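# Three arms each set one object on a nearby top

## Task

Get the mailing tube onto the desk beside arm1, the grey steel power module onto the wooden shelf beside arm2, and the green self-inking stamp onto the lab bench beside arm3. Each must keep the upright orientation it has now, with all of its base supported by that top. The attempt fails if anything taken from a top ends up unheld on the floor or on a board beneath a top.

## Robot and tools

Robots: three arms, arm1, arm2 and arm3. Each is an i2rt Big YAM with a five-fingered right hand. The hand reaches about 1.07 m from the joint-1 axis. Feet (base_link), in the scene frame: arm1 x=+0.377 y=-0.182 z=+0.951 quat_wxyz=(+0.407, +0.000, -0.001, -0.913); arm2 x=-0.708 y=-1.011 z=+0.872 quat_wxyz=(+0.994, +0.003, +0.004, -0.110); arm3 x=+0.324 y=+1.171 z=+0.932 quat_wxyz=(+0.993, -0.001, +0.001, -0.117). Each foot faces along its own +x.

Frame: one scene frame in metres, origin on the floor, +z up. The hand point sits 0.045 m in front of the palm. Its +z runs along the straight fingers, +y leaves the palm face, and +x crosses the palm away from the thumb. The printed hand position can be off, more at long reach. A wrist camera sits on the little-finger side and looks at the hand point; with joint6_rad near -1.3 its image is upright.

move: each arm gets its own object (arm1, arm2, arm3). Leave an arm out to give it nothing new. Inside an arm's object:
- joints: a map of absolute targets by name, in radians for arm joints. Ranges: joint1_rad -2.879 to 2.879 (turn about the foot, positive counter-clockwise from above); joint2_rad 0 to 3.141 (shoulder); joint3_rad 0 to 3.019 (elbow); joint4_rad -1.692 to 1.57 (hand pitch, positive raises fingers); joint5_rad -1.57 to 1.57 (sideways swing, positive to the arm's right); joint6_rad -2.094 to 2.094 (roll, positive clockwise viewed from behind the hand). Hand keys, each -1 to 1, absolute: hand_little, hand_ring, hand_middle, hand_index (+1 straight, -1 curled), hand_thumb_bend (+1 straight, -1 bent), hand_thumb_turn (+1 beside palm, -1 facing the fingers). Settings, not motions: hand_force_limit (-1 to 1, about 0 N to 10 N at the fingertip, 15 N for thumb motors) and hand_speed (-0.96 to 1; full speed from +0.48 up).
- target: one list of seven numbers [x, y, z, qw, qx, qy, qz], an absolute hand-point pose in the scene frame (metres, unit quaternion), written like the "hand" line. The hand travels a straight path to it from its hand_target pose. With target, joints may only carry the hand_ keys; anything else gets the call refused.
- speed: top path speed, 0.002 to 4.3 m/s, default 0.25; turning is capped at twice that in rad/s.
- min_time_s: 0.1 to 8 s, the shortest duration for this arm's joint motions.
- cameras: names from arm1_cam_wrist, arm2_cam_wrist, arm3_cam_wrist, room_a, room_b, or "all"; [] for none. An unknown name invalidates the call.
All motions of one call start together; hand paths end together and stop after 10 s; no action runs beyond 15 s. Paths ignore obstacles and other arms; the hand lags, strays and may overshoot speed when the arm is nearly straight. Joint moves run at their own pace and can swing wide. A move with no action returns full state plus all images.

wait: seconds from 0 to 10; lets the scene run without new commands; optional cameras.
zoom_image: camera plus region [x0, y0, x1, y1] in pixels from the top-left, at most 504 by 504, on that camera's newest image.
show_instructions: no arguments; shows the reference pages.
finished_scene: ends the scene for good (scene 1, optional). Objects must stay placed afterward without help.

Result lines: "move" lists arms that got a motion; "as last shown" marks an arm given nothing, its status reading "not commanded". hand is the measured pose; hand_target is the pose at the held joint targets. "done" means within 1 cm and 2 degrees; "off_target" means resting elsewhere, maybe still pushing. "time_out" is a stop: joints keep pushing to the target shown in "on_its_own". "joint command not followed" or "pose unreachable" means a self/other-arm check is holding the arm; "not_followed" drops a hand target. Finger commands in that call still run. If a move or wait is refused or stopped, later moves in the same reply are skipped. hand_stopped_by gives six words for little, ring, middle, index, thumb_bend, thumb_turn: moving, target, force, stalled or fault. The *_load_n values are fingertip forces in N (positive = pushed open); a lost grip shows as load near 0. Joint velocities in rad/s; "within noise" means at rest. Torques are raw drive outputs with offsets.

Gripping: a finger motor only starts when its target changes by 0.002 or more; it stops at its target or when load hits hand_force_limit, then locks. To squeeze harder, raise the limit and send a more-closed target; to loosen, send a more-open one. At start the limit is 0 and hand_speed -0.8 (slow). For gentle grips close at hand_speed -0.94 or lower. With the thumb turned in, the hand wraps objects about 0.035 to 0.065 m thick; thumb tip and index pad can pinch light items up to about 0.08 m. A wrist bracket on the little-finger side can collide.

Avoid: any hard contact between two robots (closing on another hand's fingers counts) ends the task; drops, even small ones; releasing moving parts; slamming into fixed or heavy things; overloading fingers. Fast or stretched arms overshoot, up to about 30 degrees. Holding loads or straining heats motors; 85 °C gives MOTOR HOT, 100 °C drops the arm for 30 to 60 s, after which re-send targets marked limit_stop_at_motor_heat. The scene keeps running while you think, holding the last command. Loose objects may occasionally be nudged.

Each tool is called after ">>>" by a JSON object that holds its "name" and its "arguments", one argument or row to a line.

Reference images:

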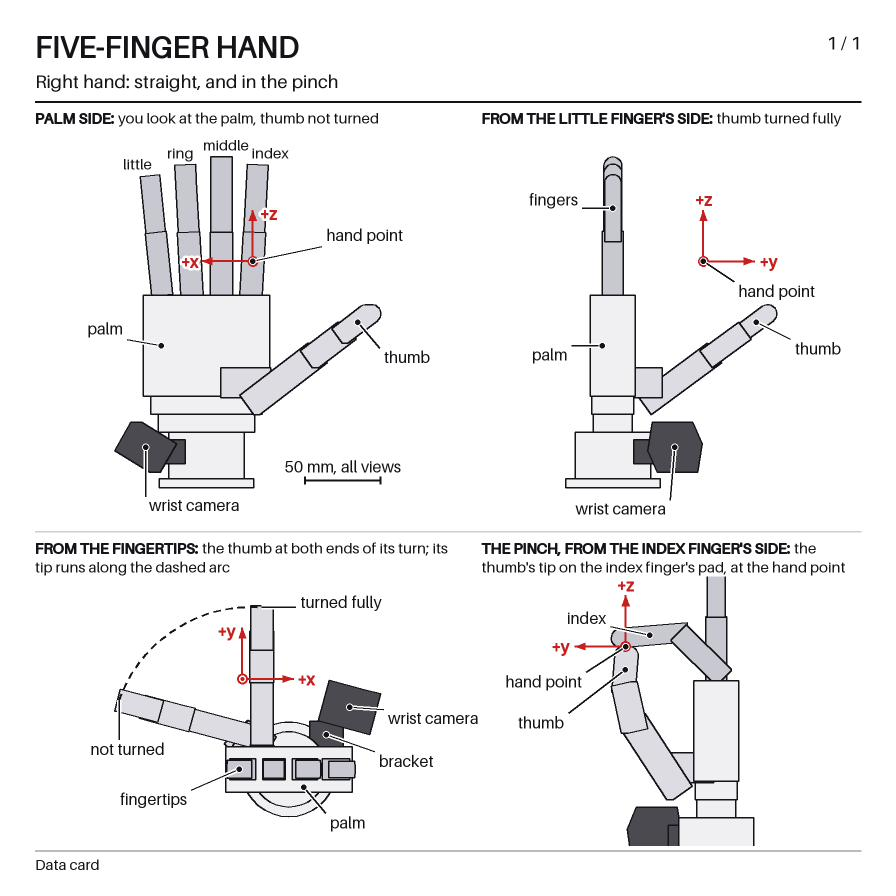

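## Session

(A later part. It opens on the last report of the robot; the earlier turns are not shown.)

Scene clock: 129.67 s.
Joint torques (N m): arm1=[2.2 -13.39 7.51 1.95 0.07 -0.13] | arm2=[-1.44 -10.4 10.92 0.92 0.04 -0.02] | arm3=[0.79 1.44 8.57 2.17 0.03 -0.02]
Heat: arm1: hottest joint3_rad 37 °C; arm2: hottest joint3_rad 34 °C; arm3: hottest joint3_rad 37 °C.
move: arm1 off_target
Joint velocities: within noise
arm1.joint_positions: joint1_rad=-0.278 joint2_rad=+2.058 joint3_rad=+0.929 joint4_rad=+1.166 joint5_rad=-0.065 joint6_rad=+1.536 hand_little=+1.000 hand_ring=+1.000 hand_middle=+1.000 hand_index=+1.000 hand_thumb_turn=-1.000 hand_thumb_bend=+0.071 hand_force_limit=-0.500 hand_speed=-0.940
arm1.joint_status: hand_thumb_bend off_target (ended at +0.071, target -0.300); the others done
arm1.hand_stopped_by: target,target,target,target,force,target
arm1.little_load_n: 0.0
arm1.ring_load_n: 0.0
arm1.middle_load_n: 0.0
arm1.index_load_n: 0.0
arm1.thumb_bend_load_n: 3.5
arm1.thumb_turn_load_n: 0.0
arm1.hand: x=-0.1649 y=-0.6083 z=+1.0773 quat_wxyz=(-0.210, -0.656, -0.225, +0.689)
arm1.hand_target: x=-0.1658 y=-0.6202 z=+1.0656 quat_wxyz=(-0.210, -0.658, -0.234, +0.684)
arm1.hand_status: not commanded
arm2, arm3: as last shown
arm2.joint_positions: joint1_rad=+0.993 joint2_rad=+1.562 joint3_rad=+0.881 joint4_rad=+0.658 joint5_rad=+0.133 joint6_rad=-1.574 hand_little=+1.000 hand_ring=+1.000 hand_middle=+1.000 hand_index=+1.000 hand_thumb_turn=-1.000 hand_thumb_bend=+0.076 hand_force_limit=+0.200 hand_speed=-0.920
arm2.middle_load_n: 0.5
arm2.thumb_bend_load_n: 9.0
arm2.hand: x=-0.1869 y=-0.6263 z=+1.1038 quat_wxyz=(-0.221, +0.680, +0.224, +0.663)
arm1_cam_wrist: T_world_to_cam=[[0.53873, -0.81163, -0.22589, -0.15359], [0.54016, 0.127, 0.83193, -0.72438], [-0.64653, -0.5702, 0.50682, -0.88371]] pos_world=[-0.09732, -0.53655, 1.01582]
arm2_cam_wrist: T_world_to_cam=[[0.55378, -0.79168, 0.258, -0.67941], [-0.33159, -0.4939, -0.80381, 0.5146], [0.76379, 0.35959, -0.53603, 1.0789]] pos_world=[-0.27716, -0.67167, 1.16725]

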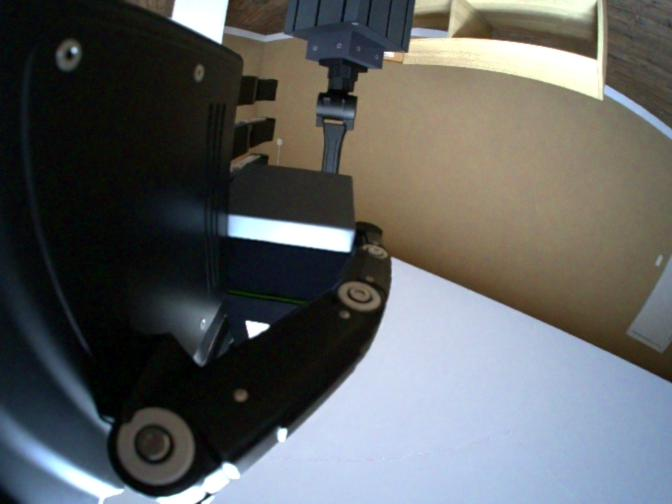

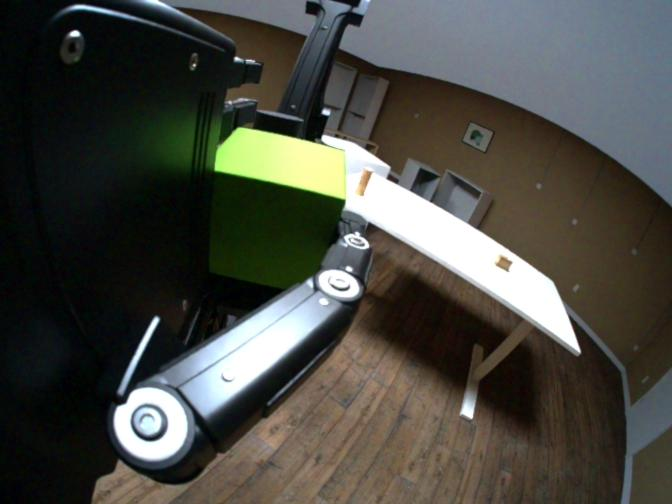

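>>> {"name": "move", "arguments": {
  "arm1": {"joints": {"hand_thumb_bend": -0.4, "hand_speed": -0.92, "hand_force_limit": 0.2}},
  "cameras": ["arm1_cam_wrist", "arm2_cam_wrist"]
}}

>>> {"name": "zoom_image", "arguments": {
  "camera": "arm1_cam_wrist",
  "region": [200, 100, 420, 320]
}}

Scene clock: 130.83 s.
Joint torques (N m): arm1=[2.26 -13.39 7.61 1.95 0.1 -0.09] | arm2=[-1.32 -10.4 10.96 0.96 0.05 0] | arm3=[1.26 1.9 8.44 2.3 0.03 -0.03]
Heat: arm1: hottest joint3_rad 37 °C; arm2: hottest joint3_rad 34 °C; arm3: hottest joint3_rad 37 °C.
move: arm1 off_target
Joint velocities: within noise
arm1.joint_positions: joint1_rad=-0.278 joint2_rad=+2.058 joint3_rad=+0.929 joint4_rad=+1.166 joint5_rad=-0.065 joint6_rad=+1.533 hand_little=+1.000 hand_ring=+1.000 hand_middle=+1.000 hand_index=+1.000 hand_thumb_turn=-1.000 hand_thumb_bend=+0.043 hand_force_limit=+0.200 hand_speed=-0.920
arm1.joint_status: hand_thumb_bend off_target (ended at +0.043, target -0.400); the others done
arm1.hand_stopped_by: target,target,target,target,force,target
arm1.little_load_n: 0.0
arm1.ring_load_n: 0.0
arm1.middle_load_n: 0.0
arm1.index_load_n: 0.0
arm1.thumb_bend_load_n: 8.5
arm1.thumb_turn_load_n: 0.0
arm1.hand: x=-0.1649 y=-0.6083 z=+1.0770 quat_wxyz=(-0.209, -0.656, -0.226, +0.689)
arm1.hand_target: x=-0.1659 y=-0.6201 z=+1.0656 quat_wxyz=(-0.210, -0.658, -0.234, +0.684)
arm1.hand_status: not commanded
arm2, arm3: as last shown
arm2.joint_positions: joint1_rad=+0.993 joint2_rad=+1.562 joint3_rad=+0.881 joint4_rad=+0.658 joint5_rad=+0.133 joint6_rad=-1.576 hand_little=+1.000 hand_ring=+1.000 hand_middle=+1.000 hand_index=+1.000 hand_thumb_turn=-1.000 hand_thumb_bend=+0.076 hand_force_limit=+0.200 hand_speed=-0.920
arm2.middle_load_n: 0.0
arm2.hand: x=-0.1869 y=-0.6264 z=+1.1039 quat_wxyz=(-0.220, +0.680, +0.225, +0.663)
arm1_cam_wrist: T_world_to_cam=[[0.53815, -0.81107, -0.22926, -0.14985], [0.54189, 0.12461, 0.83116, -0.72464], [-0.64556, -0.57152, 0.50657, -0.88396]] pos_world=[-0.09733, -0.53644, 1.01572]
arm2_cam_wrist: T_world_to_cam=[[0.55343, -0.7912, 0.26025, -0.68178], [-0.33043, -0.49539, -0.80337, 0.51347], [0.76455, 0.35861, -0.5356, 1.07808]] pos_world=[-0.27726, -0.67167, 1.16735]

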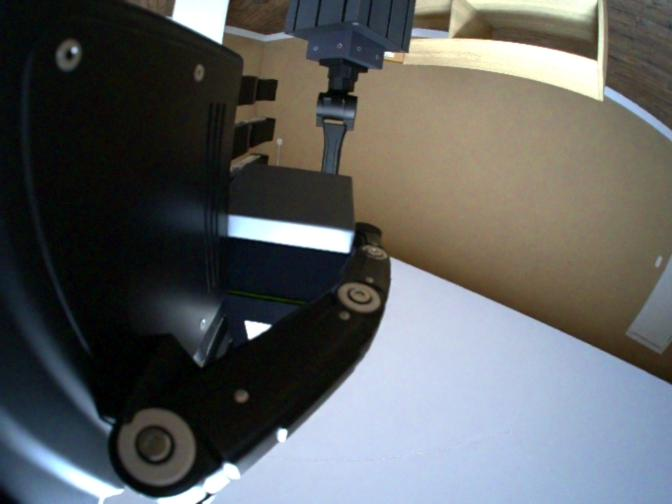

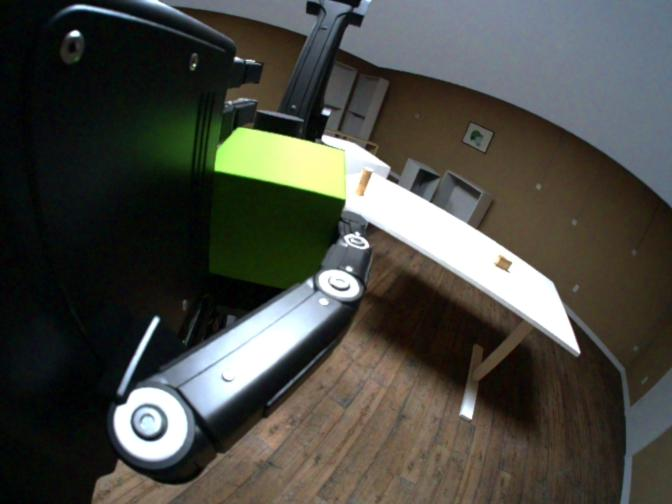

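Scaled by 2.291 from the camera's image (finer frame: 960x720).

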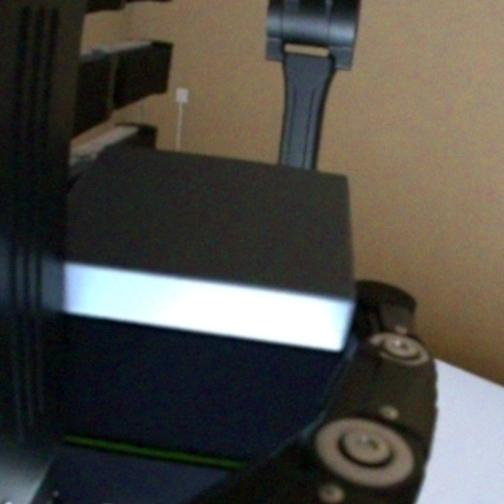

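>>> {"name": "move", "arguments": {
  "arm2": {"joints": {"hand_thumb_bend": 0.3, "hand_speed": -0.9}},
  "cameras": ["arm1_cam_wrist", "arm2_cam_wrist"]
}}

>>> {"name": "zoom_image", "arguments": {
  "camera": "arm1_cam_wrist",
  "region": [200, 100, 420, 320]
}}

Scene clock: 133.40 s.
Joint torques (N m): arm1=[2.02 -13.39 7.51 1.87 0.09 -0.07] | arm2=[-1.38 -10.64 10.58 0.94 0.06 0] | arm3=[0.09 1.73 8.66 2.22 0.04 -0.06]
Heat: arm1: hottest joint3_rad 38 °C; arm2: hottest joint3_rad 34 °C; arm3: hottest joint3_rad 37 °C.
move: arm2 done
Joint velocities: within noise
arm1, arm3: as last shown
arm1.joint_positions: joint1_rad=-0.277 joint2_rad=+2.059 joint3_rad=+0.929 joint4_rad=+1.166 joint5_rad=-0.065 joint6_rad=+1.533 hand_little=+1.000 hand_ring=+1.000 hand_middle=+1.000 hand_index=+1.000 hand_thumb_turn=-1.000 hand_thumb_bend=+0.043 hand_force_limit=+0.200 hand_speed=-0.920
arm1.thumb_bend_load_n: 6.0
arm1.thumb_turn_load_n: 0.5
arm1.hand: x=-0.1644 y=-0.6090 z=+1.0763 quat_wxyz=(-0.209, -0.656, -0.227, +0.689)
arm2.joint_positions: joint1_rad=+0.993 joint2_rad=+1.562 joint3_rad=+0.886 joint4_rad=+0.658 joint5_rad=+0.133 joint6_rad=-1.576 hand_little=+1.000 hand_ring=+1.000 hand_middle=+1.000 hand_index=+1.000 hand_thumb_turn=-1.000 hand_thumb_bend=+0.300 hand_force_limit=+0.200 hand_speed=-0.900
arm2.joint_status: all done
arm2.hand_stopped_by: target,target,target,target,target,target
arm2.little_load_n: 0.0
arm2.ring_load_n: 0.0
arm2.middle_load_n: 0.0
arm2.index_load_n: 0.0
arm2.thumb_bend_load_n: 0.0
arm2.thumb_turn_load_n: 0.0
arm2.hand: x=-0.1858 y=-0.6254 z=+1.1069 quat_wxyz=(-0.221, +0.678, +0.224, +0.665)
arm2.hand_target: x=-0.1811 y=-0.6108 z=+1.1202 quat_wxyz=(-0.227, +0.670, +0.226, +0.670)
arm2.hand_status: not commanded
arm3.thumb_turn_load_n: 0.0
arm1_cam_wrist: T_world_to_cam=[[0.53933, -0.8103, -0.2292, -0.15021], [0.54088, 0.12472, 0.8318, -0.72496], [-0.64542, -0.57259, 0.50554, -0.88307]] pos_world=[-0.09683, -0.53694, 1.01502]
arm2_cam_wrist: T_world_to_cam=[[0.55241, -0.79219, 0.25938, -0.68223], [-0.32739, -0.49236, -0.80647, 0.52266], [0.76659, 0.36059, -0.53134, 1.07536]] pos_world=[-0.27637, -0.67088, 1.16985]

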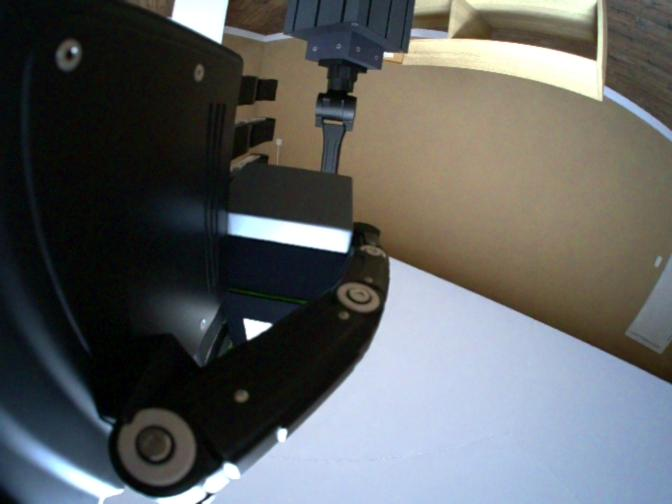

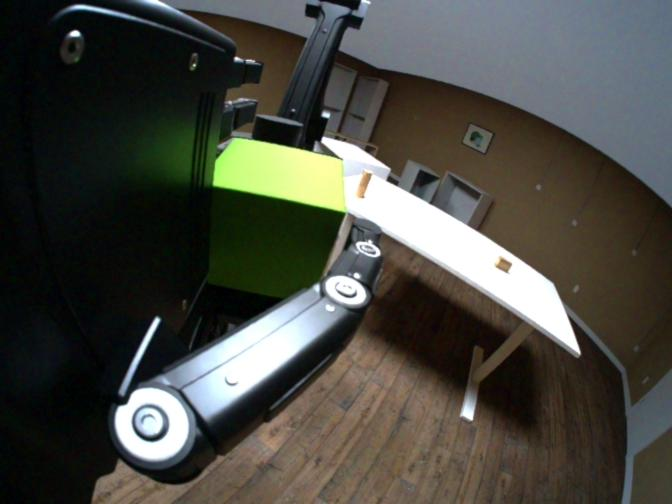

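Scaled by 2.291 from the camera's image (finer frame: 960x720).

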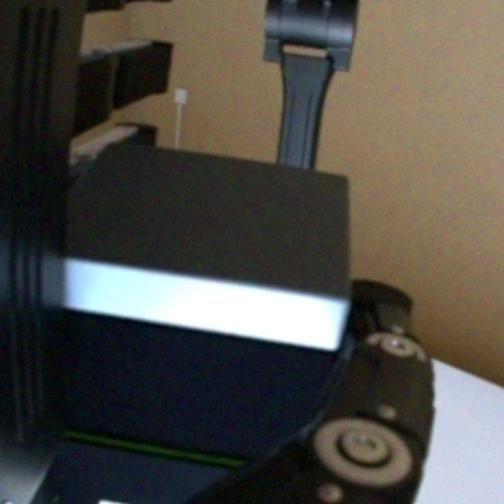

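>>> {"name": "move", "arguments": {
  "arm1": {"joints": {"hand_thumb_bend": -0.5, "hand_speed": -0.93, "hand_force_limit": 0.4}},
  "arm2": {"joints": {"hand_thumb_bend": 0.9, "hand_speed": -0.6}},
  "cameras": ["arm1_cam_wrist"]
}}

>>> {"name": "move", "arguments": {
  "arm2": {"target": [-0.190, -0.599, 1.124, -0.2267, 0.6698, 0.2267, 0.6698], "speed": 0.05},
  "cameras": ["arm1_cam_wrist", "arm2_cam_wrist"]
}}

Scene clock: 135.53 s.
Joint torques (N m): arm1=[2.2 -13.39 7.46 1.89 0.09 -0.09] | arm2=[-1.32 -10.46 10.62 0.94 0.04 -0.01] | arm3=[1.03 1.73 8.46 1.95 0.05 -0.07]
Heat: arm1: hottest joint3_rad 38 °C; arm2: hottest joint3_rad 34 °C; arm3: hottest joint3_rad 37 °C.
move: arm1 off_target; arm2 done
Joint velocities: within noise
arm1.joint_positions: joint1_rad=-0.277 joint2_rad=+2.059 joint3_rad=+0.929 joint4_rad=+1.166 joint5_rad=-0.065 joint6_rad=+1.533 hand_little=+1.000 hand_ring=+1.000 hand_middle=+1.000 hand_index=+1.000 hand_thumb_turn=-1.000 hand_thumb_bend=+0.022 hand_force_limit=+0.400 hand_speed=-0.930
arm1.joint_status: hand_thumb_bend off_target (ended at +0.022, target -0.500); the others done
arm1.hand_stopped_by: target,target,target,target,force,target
arm1.little_load_n: 0.0
arm1.ring_load_n: 0.0
arm1.middle_load_n: 0.0
arm1.index_load_n: 0.0
arm1.thumb_bend_load_n: 10.0
arm1.thumb_turn_load_n: 1.0
arm1.hand: x=-0.1644 y=-0.6090 z=+1.0763 quat_wxyz=(-0.209, -0.656, -0.227, +0.689)
arm1.hand_target: x=-0.1659 y=-0.6200 z=+1.0656 quat_wxyz=(-0.210, -0.658, -0.234, +0.684)
arm1.hand_status: not commanded
arm2.joint_positions: joint1_rad=+0.993 joint2_rad=+1.562 joint3_rad=+0.886 joint4_rad=+0.658 joint5_rad=+0.133 joint6_rad=-1.576 hand_little=+1.000 hand_ring=+1.000 hand_middle=+1.000 hand_index=+1.000 hand_thumb_turn=-1.000 hand_thumb_bend=+0.900 hand_force_limit=+0.200 hand_speed=-0.600
arm2.joint_status: all done
arm2.hand_stopped_by: target,target,target,target,target,target
arm2.little_load_n: 0.0
arm2.ring_load_n: 0.0
arm2.middle_load_n: 0.0
arm2.index_load_n: 0.0
arm2.thumb_bend_load_n: 0.0
arm2.thumb_turn_load_n: 0.5
arm2.hand: x=-0.1858 y=-0.6254 z=+1.1069 quat_wxyz=(-0.221, +0.678, +0.224, +0.665)
arm2.hand_target: x=-0.1811 y=-0.6108 z=+1.1202 quat_wxyz=(-0.227, +0.670, +0.226, +0.670)
arm2.hand_status: not commanded
arm3: as last shown
arm3.thumb_bend_load_n: -0.5
arm1_cam_wrist: T_world_to_cam=[[0.53933, -0.8103, -0.2292, -0.15021], [0.54088, 0.12472, 0.8318, -0.72496], [-0.64542, -0.57259, 0.50554, -0.88307]] pos_world=[-0.09683, -0.53694, 1.01502]

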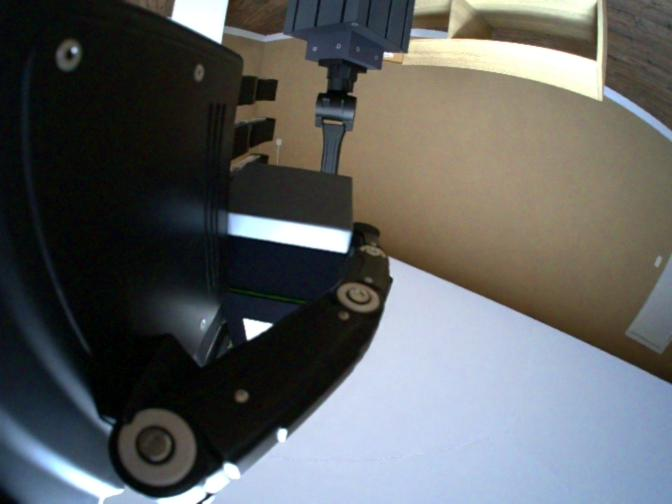

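Scene clock: 136.50 s.
Joint torques (N m): arm1=[1.9 -13.51 7.49 1.95 0.09 -0.08] | arm2=[-1.32 -10.7 10.63 0.88 0.29 -0.02] | arm3=[0.15 2.14 8.55 2.13 0.06 -0.03]
Heat: arm1: hottest joint3_rad 38 °C; arm2: hottest joint3_rad 34 °C; arm3: hottest joint3_rad 37 °C.
move: arm2 off_target
Joint velocities: within noise
arm1, arm3: as last shown
arm2.joint_positions: joint1_rad=+1.022 joint2_rad=+1.562 joint3_rad=+0.894 joint4_rad=+0.651 joint5_rad=+0.158 joint6_rad=-1.576 hand_little=+1.000 hand_ring=+1.000 hand_middle=+1.000 hand_index=+1.000 hand_thumb_turn=-1.000 hand_thumb_bend=+0.900 hand_force_limit=+0.200 hand_speed=-0.600
arm2.joint_status: not commanded
arm2.hand_stopped_by: target,target,target,target,target,target
arm2.little_load_n: 0.0
arm2.ring_load_n: 0.0
arm2.middle_load_n: 0.0
arm2.index_load_n: 0.0
arm2.thumb_bend_load_n: 0.0
arm2.thumb_turn_load_n: 0.5
arm2.hand: x=-0.1940 y=-0.6143 z=+1.1093 quat_wxyz=(-0.222, +0.677, +0.225, +0.664)
arm2.hand_target: x=-0.1908 y=-0.5997 z=+1.1243 quat_wxyz=(-0.227, +0.670, +0.227, +0.670)
arm2.hand_status: off_target (0.022 m and 1.2 deg from the pose sent, 0.032 m and 1.4 deg at the start)
arm3.thumb_bend_load_n: 0.0
arm3.thumb_turn_load_n: 0.5
arm1_cam_wrist: T_world_to_cam=[[0.53933, -0.8103, -0.2292, -0.15021], [0.54088, 0.12472, 0.8318, -0.72496], [-0.64542, -0.57259, 0.50554, -0.88307]] pos_world=[-0.09683, -0.53694, 1.01502]
arm2_cam_wrist: T_world_to_cam=[[0.55467, -0.79048, 0.25978, -0.66846], [-0.32538, -0.4934, -0.80665, 0.52731], [0.76582, 0.3629, -0.53088, 1.07979]] pos_world=[-0.28457, -0.66008, 1.17225]

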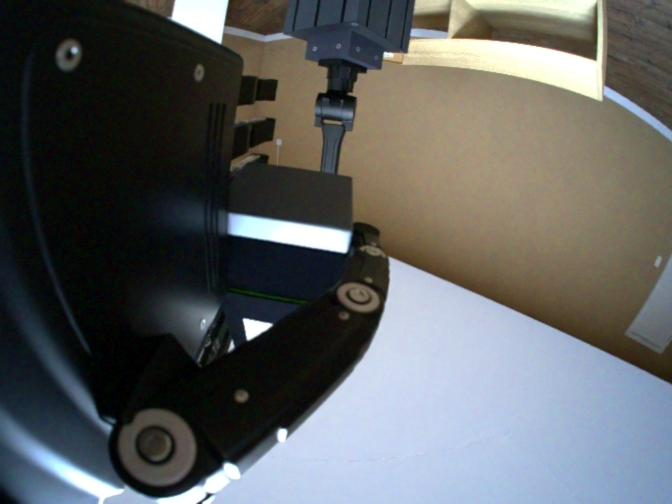

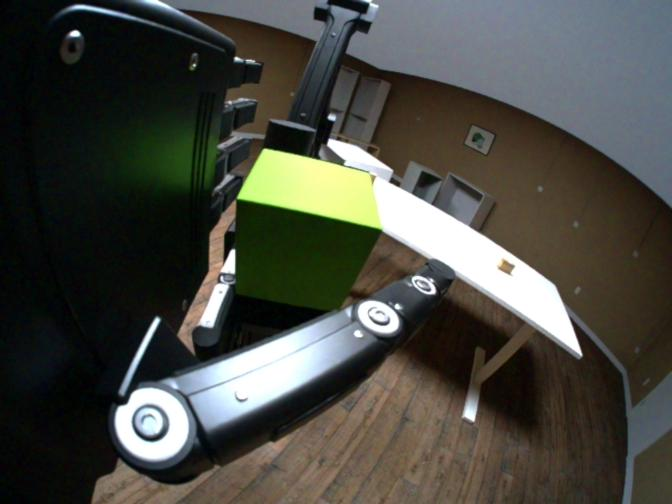

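>>> {"name": "move", "arguments": {
  "arm2": {"target": [-0.3108, -0.6907, 1.134, -0.2267, 0.6698, 0.2267, 0.6698], "speed": 0.15},
  "cameras": ["arm1_cam_wrist", "arm2_cam_wrist"]
}}

Scene clock: 138.63 s.
Joint torques (N m): arm1=[2.37 -13.33 7.47 1.94 0.11 -0.08] | arm2=[-1.26 -6.59 7.35 0.73 0.28 -0.04] | arm3=[1.08 1.49 8.53 2.21 0.09 0]
Heat: arm1: hottest joint3_rad 38 °C; arm2: hottest joint3_rad 34 °C; arm3: hottest joint3_rad 38 °C.
move: arm2 done
Joint velocities: within noise
arm1, arm3: as last shown
arm2.joint_positions: joint1_rad=+1.096 joint2_rad=+1.164 joint3_rad=+0.578 joint4_rad=+0.605 joint5_rad=+0.235 joint6_rad=-1.576 hand_little=+1.000 hand_ring=+1.000 hand_middle=+1.000 hand_index=+1.000 hand_thumb_turn=-1.000 hand_thumb_bend=+0.900 hand_force_limit=+0.200 hand_speed=-0.600
arm2.joint_status: not commanded
arm2.hand_stopped_by: target,target,target,target,target,target
arm2.little_load_n: 0.0
arm2.ring_load_n: 0.0
arm2.middle_load_n: 0.0
arm2.index_load_n: 0.0
arm2.thumb_bend_load_n: 0.0
arm2.thumb_turn_load_n: 0.0
arm2.hand: x=-0.3039 y=-0.6938 z=+1.1400 quat_wxyz=(-0.227, +0.666, +0.218, +0.676)
arm2.hand_target: x=-0.3106 y=-0.6909 z=+1.1340 quat_wxyz=(-0.227, +0.670, +0.227, +0.670)
arm2.hand_status: done (0.010 m and 1.3 deg from the pose sent, 0.142 m and 1.2 deg at the start)
arm1_cam_wrist: T_world_to_cam=[[0.53933, -0.8103, -0.2292, -0.15021], [0.54088, 0.12472, 0.8318, -0.72496], [-0.64542, -0.57259, 0.50554, -0.88307]] pos_world=[-0.09683, -0.53694, 1.01502]
arm2_cam_wrist: T_world_to_cam=[[0.54622, -0.79903, 0.25138, -0.67727], [-0.30633, -0.46986, -0.82788, 0.52338], [0.77962, 0.37521, -0.50142, 1.18814]] pos_world=[-0.39603, -0.74103, 1.1993]

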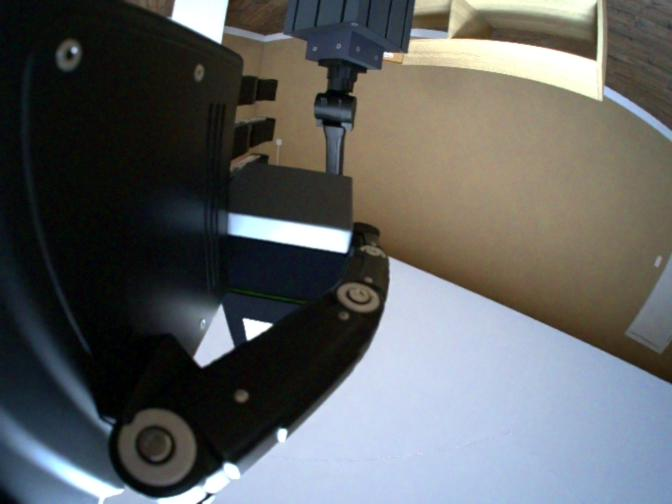

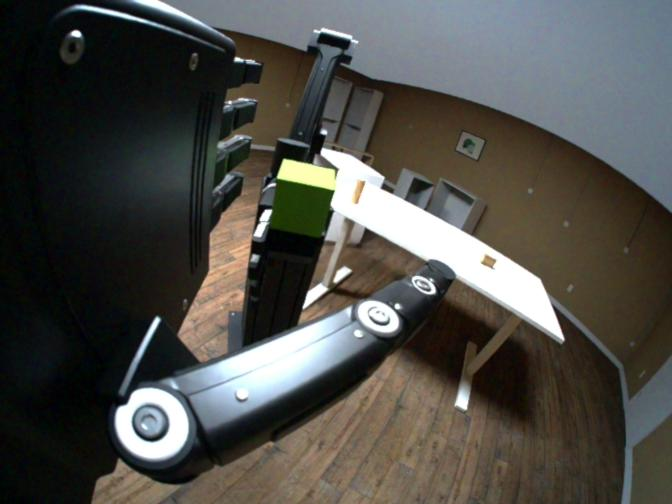

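>>> {"name": "move", "arguments": {
  "arm1": {"joints": {"joint1_rad": -2.37}, "min_time_s": 6},
  "arm3": {"joints": {"joint1_rad": -1.25, "joint4_rad": -0.8, "joint5_rad": 0.0, "joint6_rad": -1.55}, "min_time_s": 6},
  "arm2": {"joints": {"joint1_rad": 0.3}, "min_time_s": 4},
  "cameras": ["arm1_cam_wrist", "arm3_cam_wrist", "room_a"]
}}

Scene clock: 146.07 s.
Joint torques (N m): arm1=[0.97 -13.45 7.42 1.85 0.09 -0.08] | arm2=[-3.6 -6.71 7.35 0.72 0.25 -0.03] | arm3=[-1.61 1.85 8.58 3.15 -0.12 -0.16]
Heat: arm1: hottest joint3_rad 38 °C; arm2: hottest joint3_rad 34 °C; arm3: hottest joint3_rad 38 °C.
move: arm1 done; arm2 done; arm3 done
Joint velocities: within noise
arm1.joint_positions: joint1_rad=-2.369 joint2_rad=+2.059 joint3_rad=+0.929 joint4_rad=+1.166 joint5_rad=-0.064 joint6_rad=+1.533 hand_little=+1.000 hand_ring=+1.000 hand_middle=+1.000 hand_index=+1.000 hand_thumb_turn=-1.000 hand_thumb_bend=+0.022 hand_force_limit=+0.400 hand_speed=-0.930
arm1.joint_status: all done
arm1.hand_stopped_by: target,target,target,target,force,target
arm1.little_load_n: 0.0
arm1.ring_load_n: 0.0
arm1.middle_load_n: 0.0
arm1.index_load_n: 0.0
arm1.thumb_bend_load_n: 10.0
arm1.thumb_turn_load_n: 1.0
arm1.hand: x=+0.2760 y=+0.4999 z=+1.0747 quat_wxyz=(+0.492, -0.526, +0.455, +0.524)
arm1.hand_target: x=+0.2758 y=+0.5081 z=+1.0641 quat_wxyz=(+0.491, -0.530, +0.456, +0.520)
arm1.hand_status: not commanded
arm2.joint_positions: joint1_rad=+0.314 joint2_rad=+1.164 joint3_rad=+0.578 joint4_rad=+0.605 joint5_rad=+0.236 joint6_rad=-1.576 hand_little=+1.000 hand_ring=+1.000 hand_middle=+1.000 hand_index=+1.000 hand_thumb_turn=-1.000 hand_thumb_bend=+0.900 hand_force_limit=+0.200 hand_speed=-0.600
arm2.joint_status: all done
arm2.hand_stopped_by: target,target,target,target,target,target
arm2.little_load_n: 0.0
arm2.ring_load_n: 0.0
arm2.middle_load_n: 0.0
arm2.index_load_n: 0.0
arm2.thumb_bend_load_n: 0.0
arm2.thumb_turn_load_n: 0.0
arm2.hand: x=-0.1963 y=-1.0699 z=+1.1367 quat_wxyz=(+0.049, +0.701, -0.052, +0.709)
arm2.hand_target: x=-0.2006 y=-1.0775 z=+1.1306 quat_wxyz=(+0.057, +0.707, -0.055, +0.703)
arm2.hand_status: not commanded
arm3.joint_positions: joint1_rad=-1.238 joint2_rad=+0.638 joint3_rad=+1.442 joint4_rad=-0.821 joint5_rad=+0.003 joint6_rad=-1.536 hand_little=+1.000 hand_ring=+1.000 hand_middle=+1.000 hand_index=+1.000 hand_thumb_turn=-1.000 hand_thumb_bend=+1.000 hand_force_limit=+0.000 hand_speed=-0.300
arm3.joint_status: all done
arm3.hand_stopped_by: target,target,target,target,target,target
arm3.little_load_n: 0.0
arm3.ring_load_n: 0.0
arm3.middle_load_n: 0.0
arm3.index_load_n: 0.0
arm3.thumb_bend_load_n: -0.5
arm3.thumb_turn_load_n: 0.5
arm3.hand: x=+0.2938 y=+0.8776 z=+1.5809 quat_wxyz=(+0.464, +0.519, -0.488, +0.527)
arm3.hand_target: x=+0.2901 y=+0.8813 z=+1.5962 quat_wxyz=(+0.479, +0.511, -0.477, +0.531)
arm3.hand_status: not commanded
arm1_cam_wrist: T_world_to_cam=[[-0.9706, -0.06317, -0.23227, 0.55698], [-0.16472, -0.52935, 0.83226, -0.57889], [-0.17553, 0.84605, 0.50338, -0.79974]] pos_world=[0.30488, 0.40536, 1.01373]
arm3_cam_wrist: T_world_to_cam=[[-0.96016, -0.13692, 0.2436, 0.01522], [-0.27943, 0.47901, -0.83215, 0.97896], [-0.00275, -0.86707, -0.49818, 1.66767]] pos_world=[0.29275, 0.97914, 1.64174]

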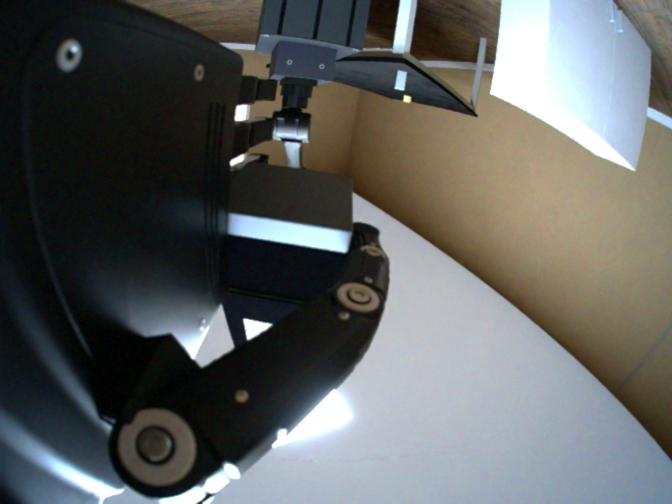

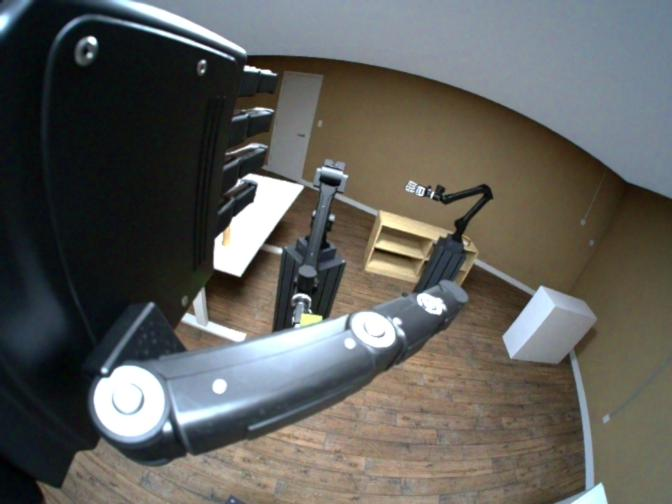

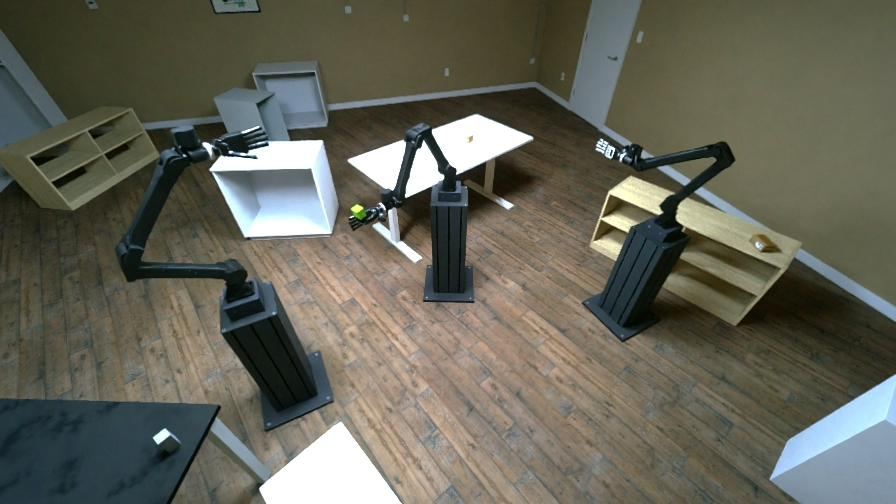

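>>> {"name": "move", "arguments": {
  "arm1": {"joints": {"joint6_rad": 1.585}, "min_time_s": 1.5},
  "arm3": {"target": [0.272, 0.68, 1.12, 0.4736, 0.5251, -0.4736, 0.5251], "speed": 0.2},
  "cameras": ["arm1_cam_wrist", "arm3_cam_wrist", "room_a"]
}}

Scene clock: 151.03 s.
Joint torques (N m): arm1=[0.97 -13.57 7.46 1.91 0.07 0.15] | arm2=[-3.72 -6.59 7.28 0.75 0.24 -0.02] | arm3=[-1.73 -6.77 6.69 3.14 -0.13 -0.15]
Heat: arm1: hottest joint3_rad 38 °C; arm2: hottest joint3_rad 34 °C; arm3: hottest joint3_rad 38 °C.
move: arm1 done; arm3 done
Joint velocities: within noise
arm1.joint_positions: joint1_rad=-2.369 joint2_rad=+2.059 joint3_rad=+0.929 joint4_rad=+1.166 joint5_rad=-0.064 joint6_rad=+1.567 hand_little=+1.000 hand_ring=+1.000 hand_middle=+1.000 hand_index=+1.000 hand_thumb_turn=-1.000 hand_thumb_bend=+0.022 hand_force_limit=+0.400 hand_speed=-0.930
arm1.joint_status: all done
arm1.hand_stopped_by: target,target,target,target,force,target
arm1.little_load_n: 0.0
arm1.ring_load_n: 0.0
arm1.middle_load_n: 0.0
arm1.index_load_n: 0.0
arm1.thumb_bend_load_n: 10.0
arm1.thumb_turn_load_n: 1.0
arm1.hand: x=+0.2770 y=+0.5000 z=+1.0768 quat_wxyz=(+0.483, -0.518, +0.464, +0.533)
arm1.hand_target: x=+0.2775 y=+0.5082 z=+1.0676 quat_wxyz=(+0.475, -0.517, +0.471, +0.534)
arm1.hand_status: not commanded
arm2: as last shown
arm3.joint_positions: joint1_rad=-1.363 joint2_rad=+1.258 joint3_rad=+0.398 joint4_rad=+0.853 joint5_rad=-0.140 joint6_rad=-1.554 hand_little=+1.000 hand_ring=+1.000 hand_middle=+1.000 hand_index=+1.000 hand_thumb_turn=-1.000 hand_thumb_bend=+1.000 hand_force_limit=+0.000 hand_speed=-0.300
arm3.joint_status: not commanded
arm3.hand_stopped_by: target,target,target,target,target,target
arm3.little_load_n: 0.0
arm3.ring_load_n: 0.0
arm3.middle_load_n: 0.0
arm3.index_load_n: 0.0
arm3.thumb_bend_load_n: 0.0
arm3.thumb_turn_load_n: 0.5
arm3.hand: x=+0.2781 y=+0.6793 z=+1.1213 quat_wxyz=(+0.466, +0.525, -0.476, +0.529)
arm3.hand_target: x=+0.2721 y=+0.6801 z=+1.1199 quat_wxyz=(+0.473, +0.525, -0.474, +0.525)
arm3.hand_status: done (0.006 m and 1.1 deg from the pose sent, 0.502 m and 2.1 deg at the start)
arm1_cam_wrist: T_world_to_cam=[[-0.97788, -0.06511, -0.19877, 0.52536], [-0.13553, -0.5266, 0.83924, -0.59741], [-0.15932, 0.84761, 0.50613, -0.80892]] pos_world=[0.3039, 0.40525, 1.01522]
arm3_cam_wrist: T_world_to_cam=[[-0.95337, -0.15145, 0.26105, 0.0734], [-0.30176, 0.46425, -0.83272, 0.7041], [0.00493, -0.87266, -0.4883, 1.25726]] pos_world=[0.27625, 0.78141, 1.18107]

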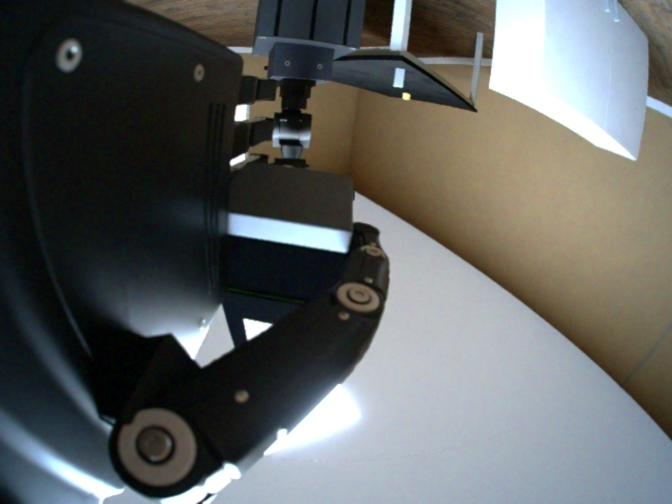

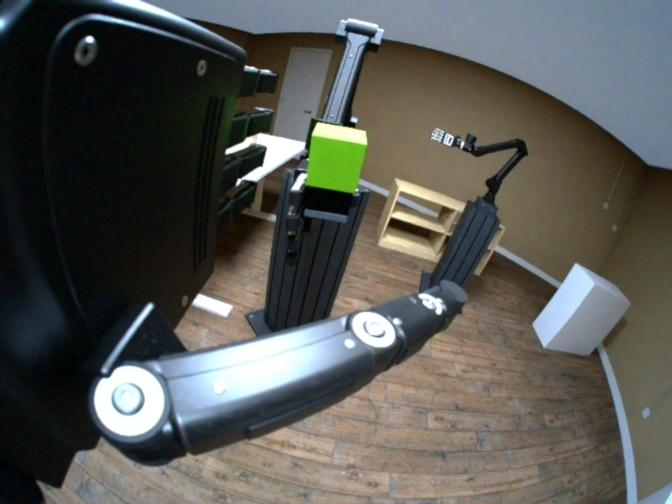

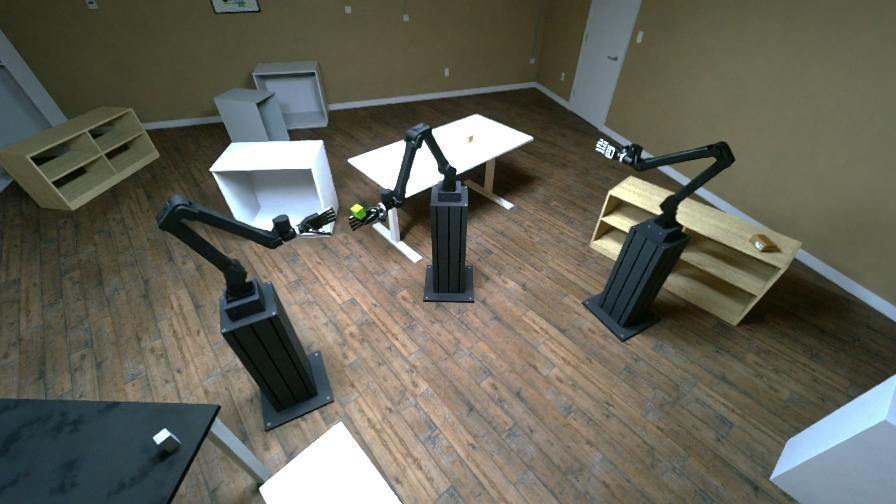

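>>> {"name": "zoom_image", "arguments": {
  "camera": "arm3_cam_wrist",
  "region": [260, 80, 400, 240]
}}

>>> {"name": "zoom_image", "arguments": {
  "camera": "arm1_cam_wrist",
  "region": [200, 60, 400, 300]
}}

Scaled by 3.150 from the camera's image (finer frame: 960x720).

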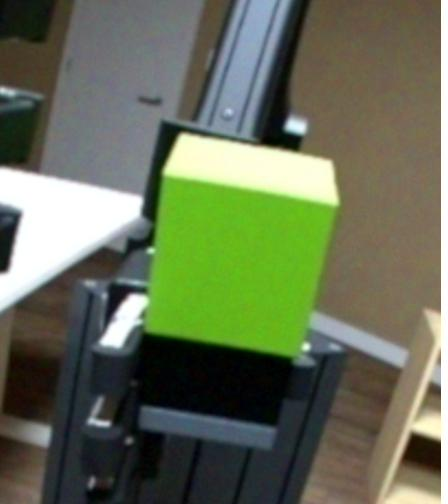

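Scaled by 2.100 from the camera's image (finer frame: 960x720).

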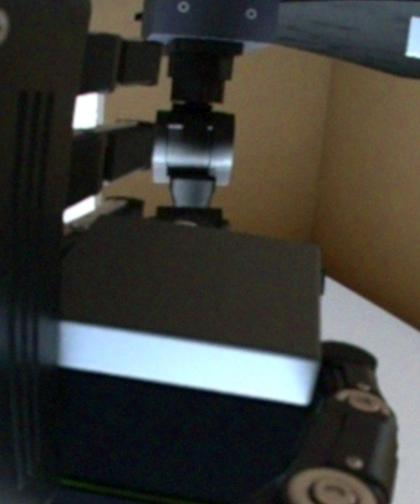

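>>> {"name": "zoom_image", "arguments": {
  "camera": "arm3_cam_wrist",
  "region": [250, 20, 370, 200]
}}

>>> {"name": "zoom_image", "arguments": {
  "camera": "arm3_cam_wrist",
  "region": [360, 150, 640, 370]
}}

Scaled by 2.800 from the camera's image (finer frame: 960x720).

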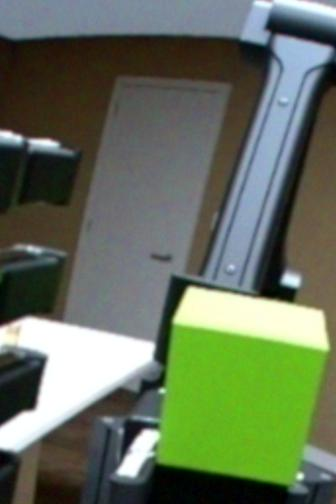

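Scaled by 1.800 from the camera's image (finer frame: 960x720).

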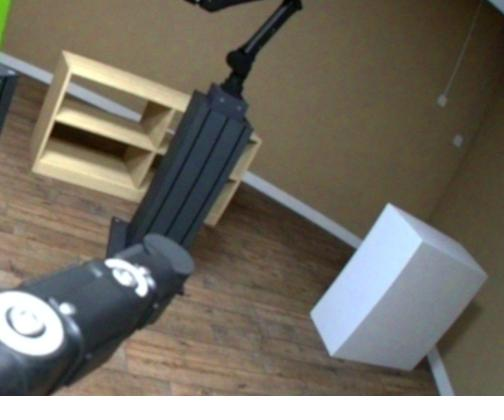

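>>> {"name": "zoom_image", "arguments": {
  "camera": "arm1_cam_wrist",
  "region": [340, 60, 440, 220]
}}

>>> {"name": "zoom_image", "arguments": {
  "camera": "arm1_cam_wrist",
  "region": [230, 0, 400, 180]
}}

Scaled by 3.150 from the camera's image (finer frame: 960x720).

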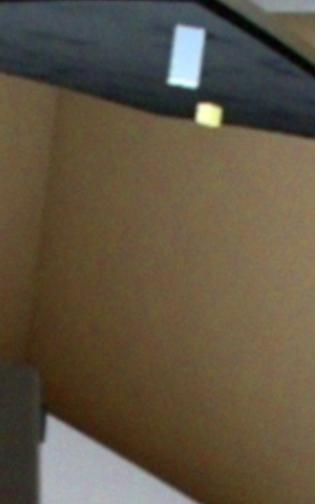

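Scaled by 2.800 from the camera's image (finer frame: 960x720).

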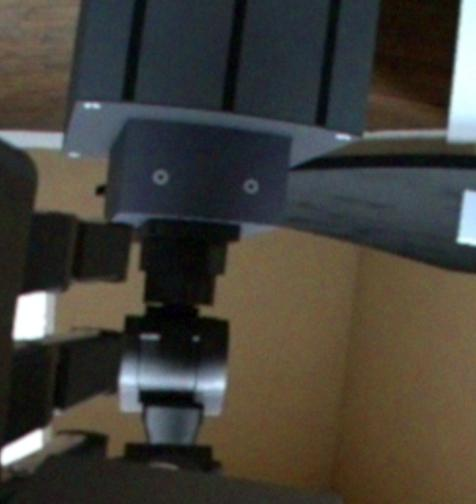

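>>> {"name": "move", "arguments": {
  "arm1": {"joints": {"joint6_rad": 1.49}, "min_time_s": 1.5},
  "arm3": {"target": [0.272, 0.68, 1.115, 0.4907, 0.5405, -0.4559, 0.5091], "speed": 0.1},
  "cameras": ["arm1_cam_wrist", "arm3_cam_wrist"]
}}

>>> {"name": "zoom_image", "arguments": {
  "camera": "arm3_cam_wrist",
  "region": [260, 80, 400, 240]
}}

>>> {"name": "zoom_image", "arguments": {
  "camera": "arm1_cam_wrist",
  "region": [200, 60, 400, 300]
}}

>>> {"name": "zoom_image", "arguments": {
  "camera": "arm3_cam_wrist",
  "region": [250, 20, 370, 200]
}}

Scene clock: 161.77 s.
Joint torques (N m): arm1=[1.2 -13.8 7.42 1.94 0.08 -0.15] | arm2=[-3.66 -6.71 7.28 0.75 0.23 -0.02] | arm3=[-0.97 -6.53 6.22 3.17 0.09 -0.18]
Heat: arm1: hottest joint3_rad 38 °C; arm2: hottest joint1_rad 33 °C; arm3: hottest joint3_rad 37 °C.
move: arm1 done; arm3 done
Joint velocities: within noise
arm1.joint_positions: joint1_rad=-2.369 joint2_rad=+2.059 joint3_rad=+0.929 joint4_rad=+1.166 joint5_rad=-0.064 joint6_rad=+1.505 hand_little=+1.000 hand_ring=+1.000 hand_middle=+1.000 hand_index=+1.000 hand_thumb_turn=-1.000 hand_thumb_bend=+0.022 hand_force_limit=+0.400 hand_speed=-0.930
arm1.joint_status: all done
arm1.hand_stopped_by: target,target,target,target,force,target
arm1.little_load_n: 0.0
arm1.ring_load_n: 0.0
arm1.middle_load_n: 0.0
arm1.index_load_n: 0.0
arm1.thumb_bend_load_n: 10.0
arm1.thumb_turn_load_n: 1.0
arm1.hand: x=+0.2752 y=+0.4999 z=+1.0730 quat_wxyz=(+0.499, -0.532, +0.447, +0.517)
arm1.hand_target: x=+0.2748 y=+0.5080 z=+1.0618 quat_wxyz=(+0.500, -0.539, +0.446, +0.511)
arm1.hand_status: not commanded
arm2: as last shown
arm2.thumb_turn_load_n: 0.5
arm3.joint_positions: joint1_rad=-1.363 joint2_rad=+1.291 joint3_rad=+0.390 joint4_rad=+0.897 joint5_rad=-0.140 joint6_rad=-1.620 hand_little=+1.000 hand_ring=+1.000 hand_middle=+1.000 hand_index=+1.000 hand_thumb_turn=-1.000 hand_thumb_bend=+1.000 hand_force_limit=+0.000 hand_speed=-0.300
arm3.joint_status: not commanded
arm3.hand_stopped_by: target,target,target,target,target,target
arm3.little_load_n: 0.0
arm3.ring_load_n: 0.0
arm3.middle_load_n: 0.0
arm3.index_load_n: 0.0
arm3.thumb_bend_load_n: 0.0
arm3.thumb_turn_load_n: 0.0
arm3.hand: x=+0.2761 y=+0.6784 z=+1.1174 quat_wxyz=(+0.484, +0.540, -0.458, +0.514)
arm3.hand_target: x=+0.2720 y=+0.6801 z=+1.1150 quat_wxyz=(+0.490, +0.541, -0.456, +0.509)
arm3.hand_status: done (0.005 m and 1.0 deg from the pose sent, 0.009 m and 4.7 deg at the start)
arm1_cam_wrist: T_world_to_cam=[[-0.96387, -0.06158, -0.25915, 0.58207], [-0.18807, -0.53165, 0.82582, -0.56311], [-0.18863, 0.84472, 0.50086, -0.79198]] pos_world=[0.30574, 0.40547, 1.01254]
arm3_cam_wrist: T_world_to_cam=[[-0.93416, -0.14853, 0.32448, -0.00583], [-0.35584, 0.45627, -0.81559, 0.70179], [-0.02691, -0.87736, -0.47908, 1.25625]] pos_world=[0.27808, 0.78111, 1.17612]

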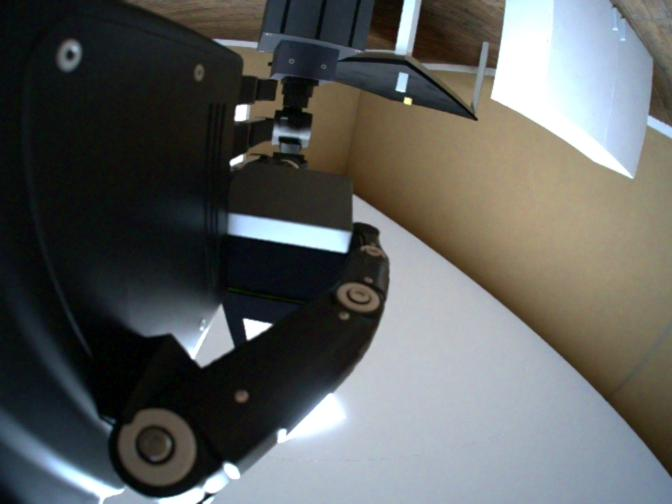

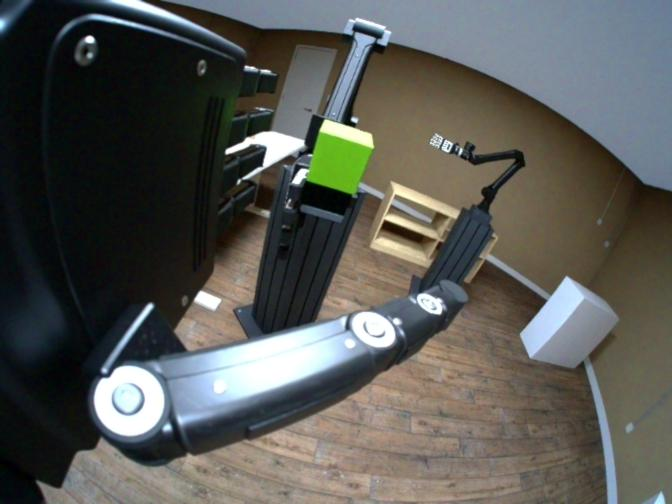

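Scaled by 3.150 from the camera's image (finer frame: 960x720).

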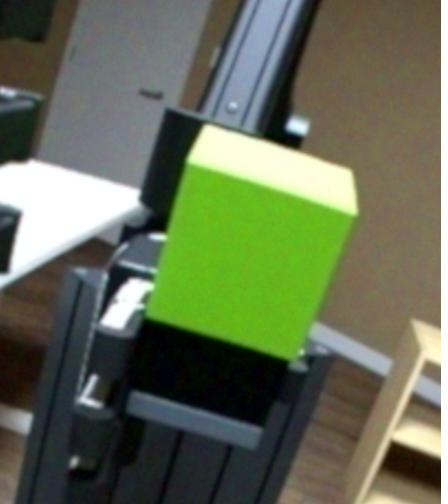

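Scaled by 2.100 from the camera's image (finer frame: 960x720).

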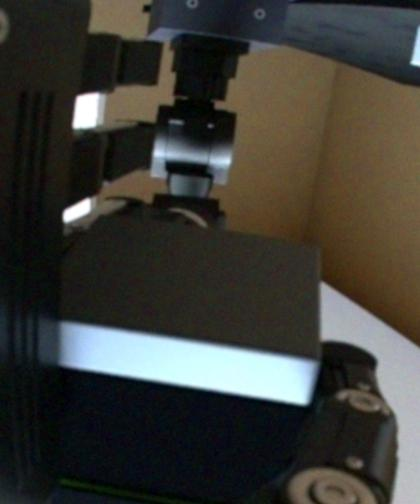

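Scaled by 2.800 from the camera's image (finer frame: 960x720).

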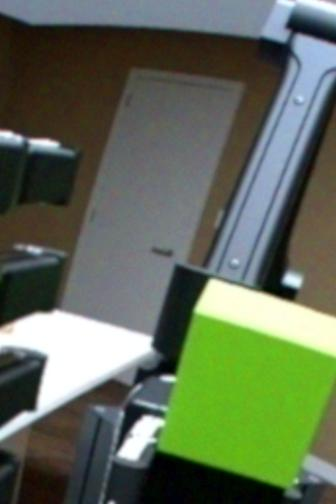

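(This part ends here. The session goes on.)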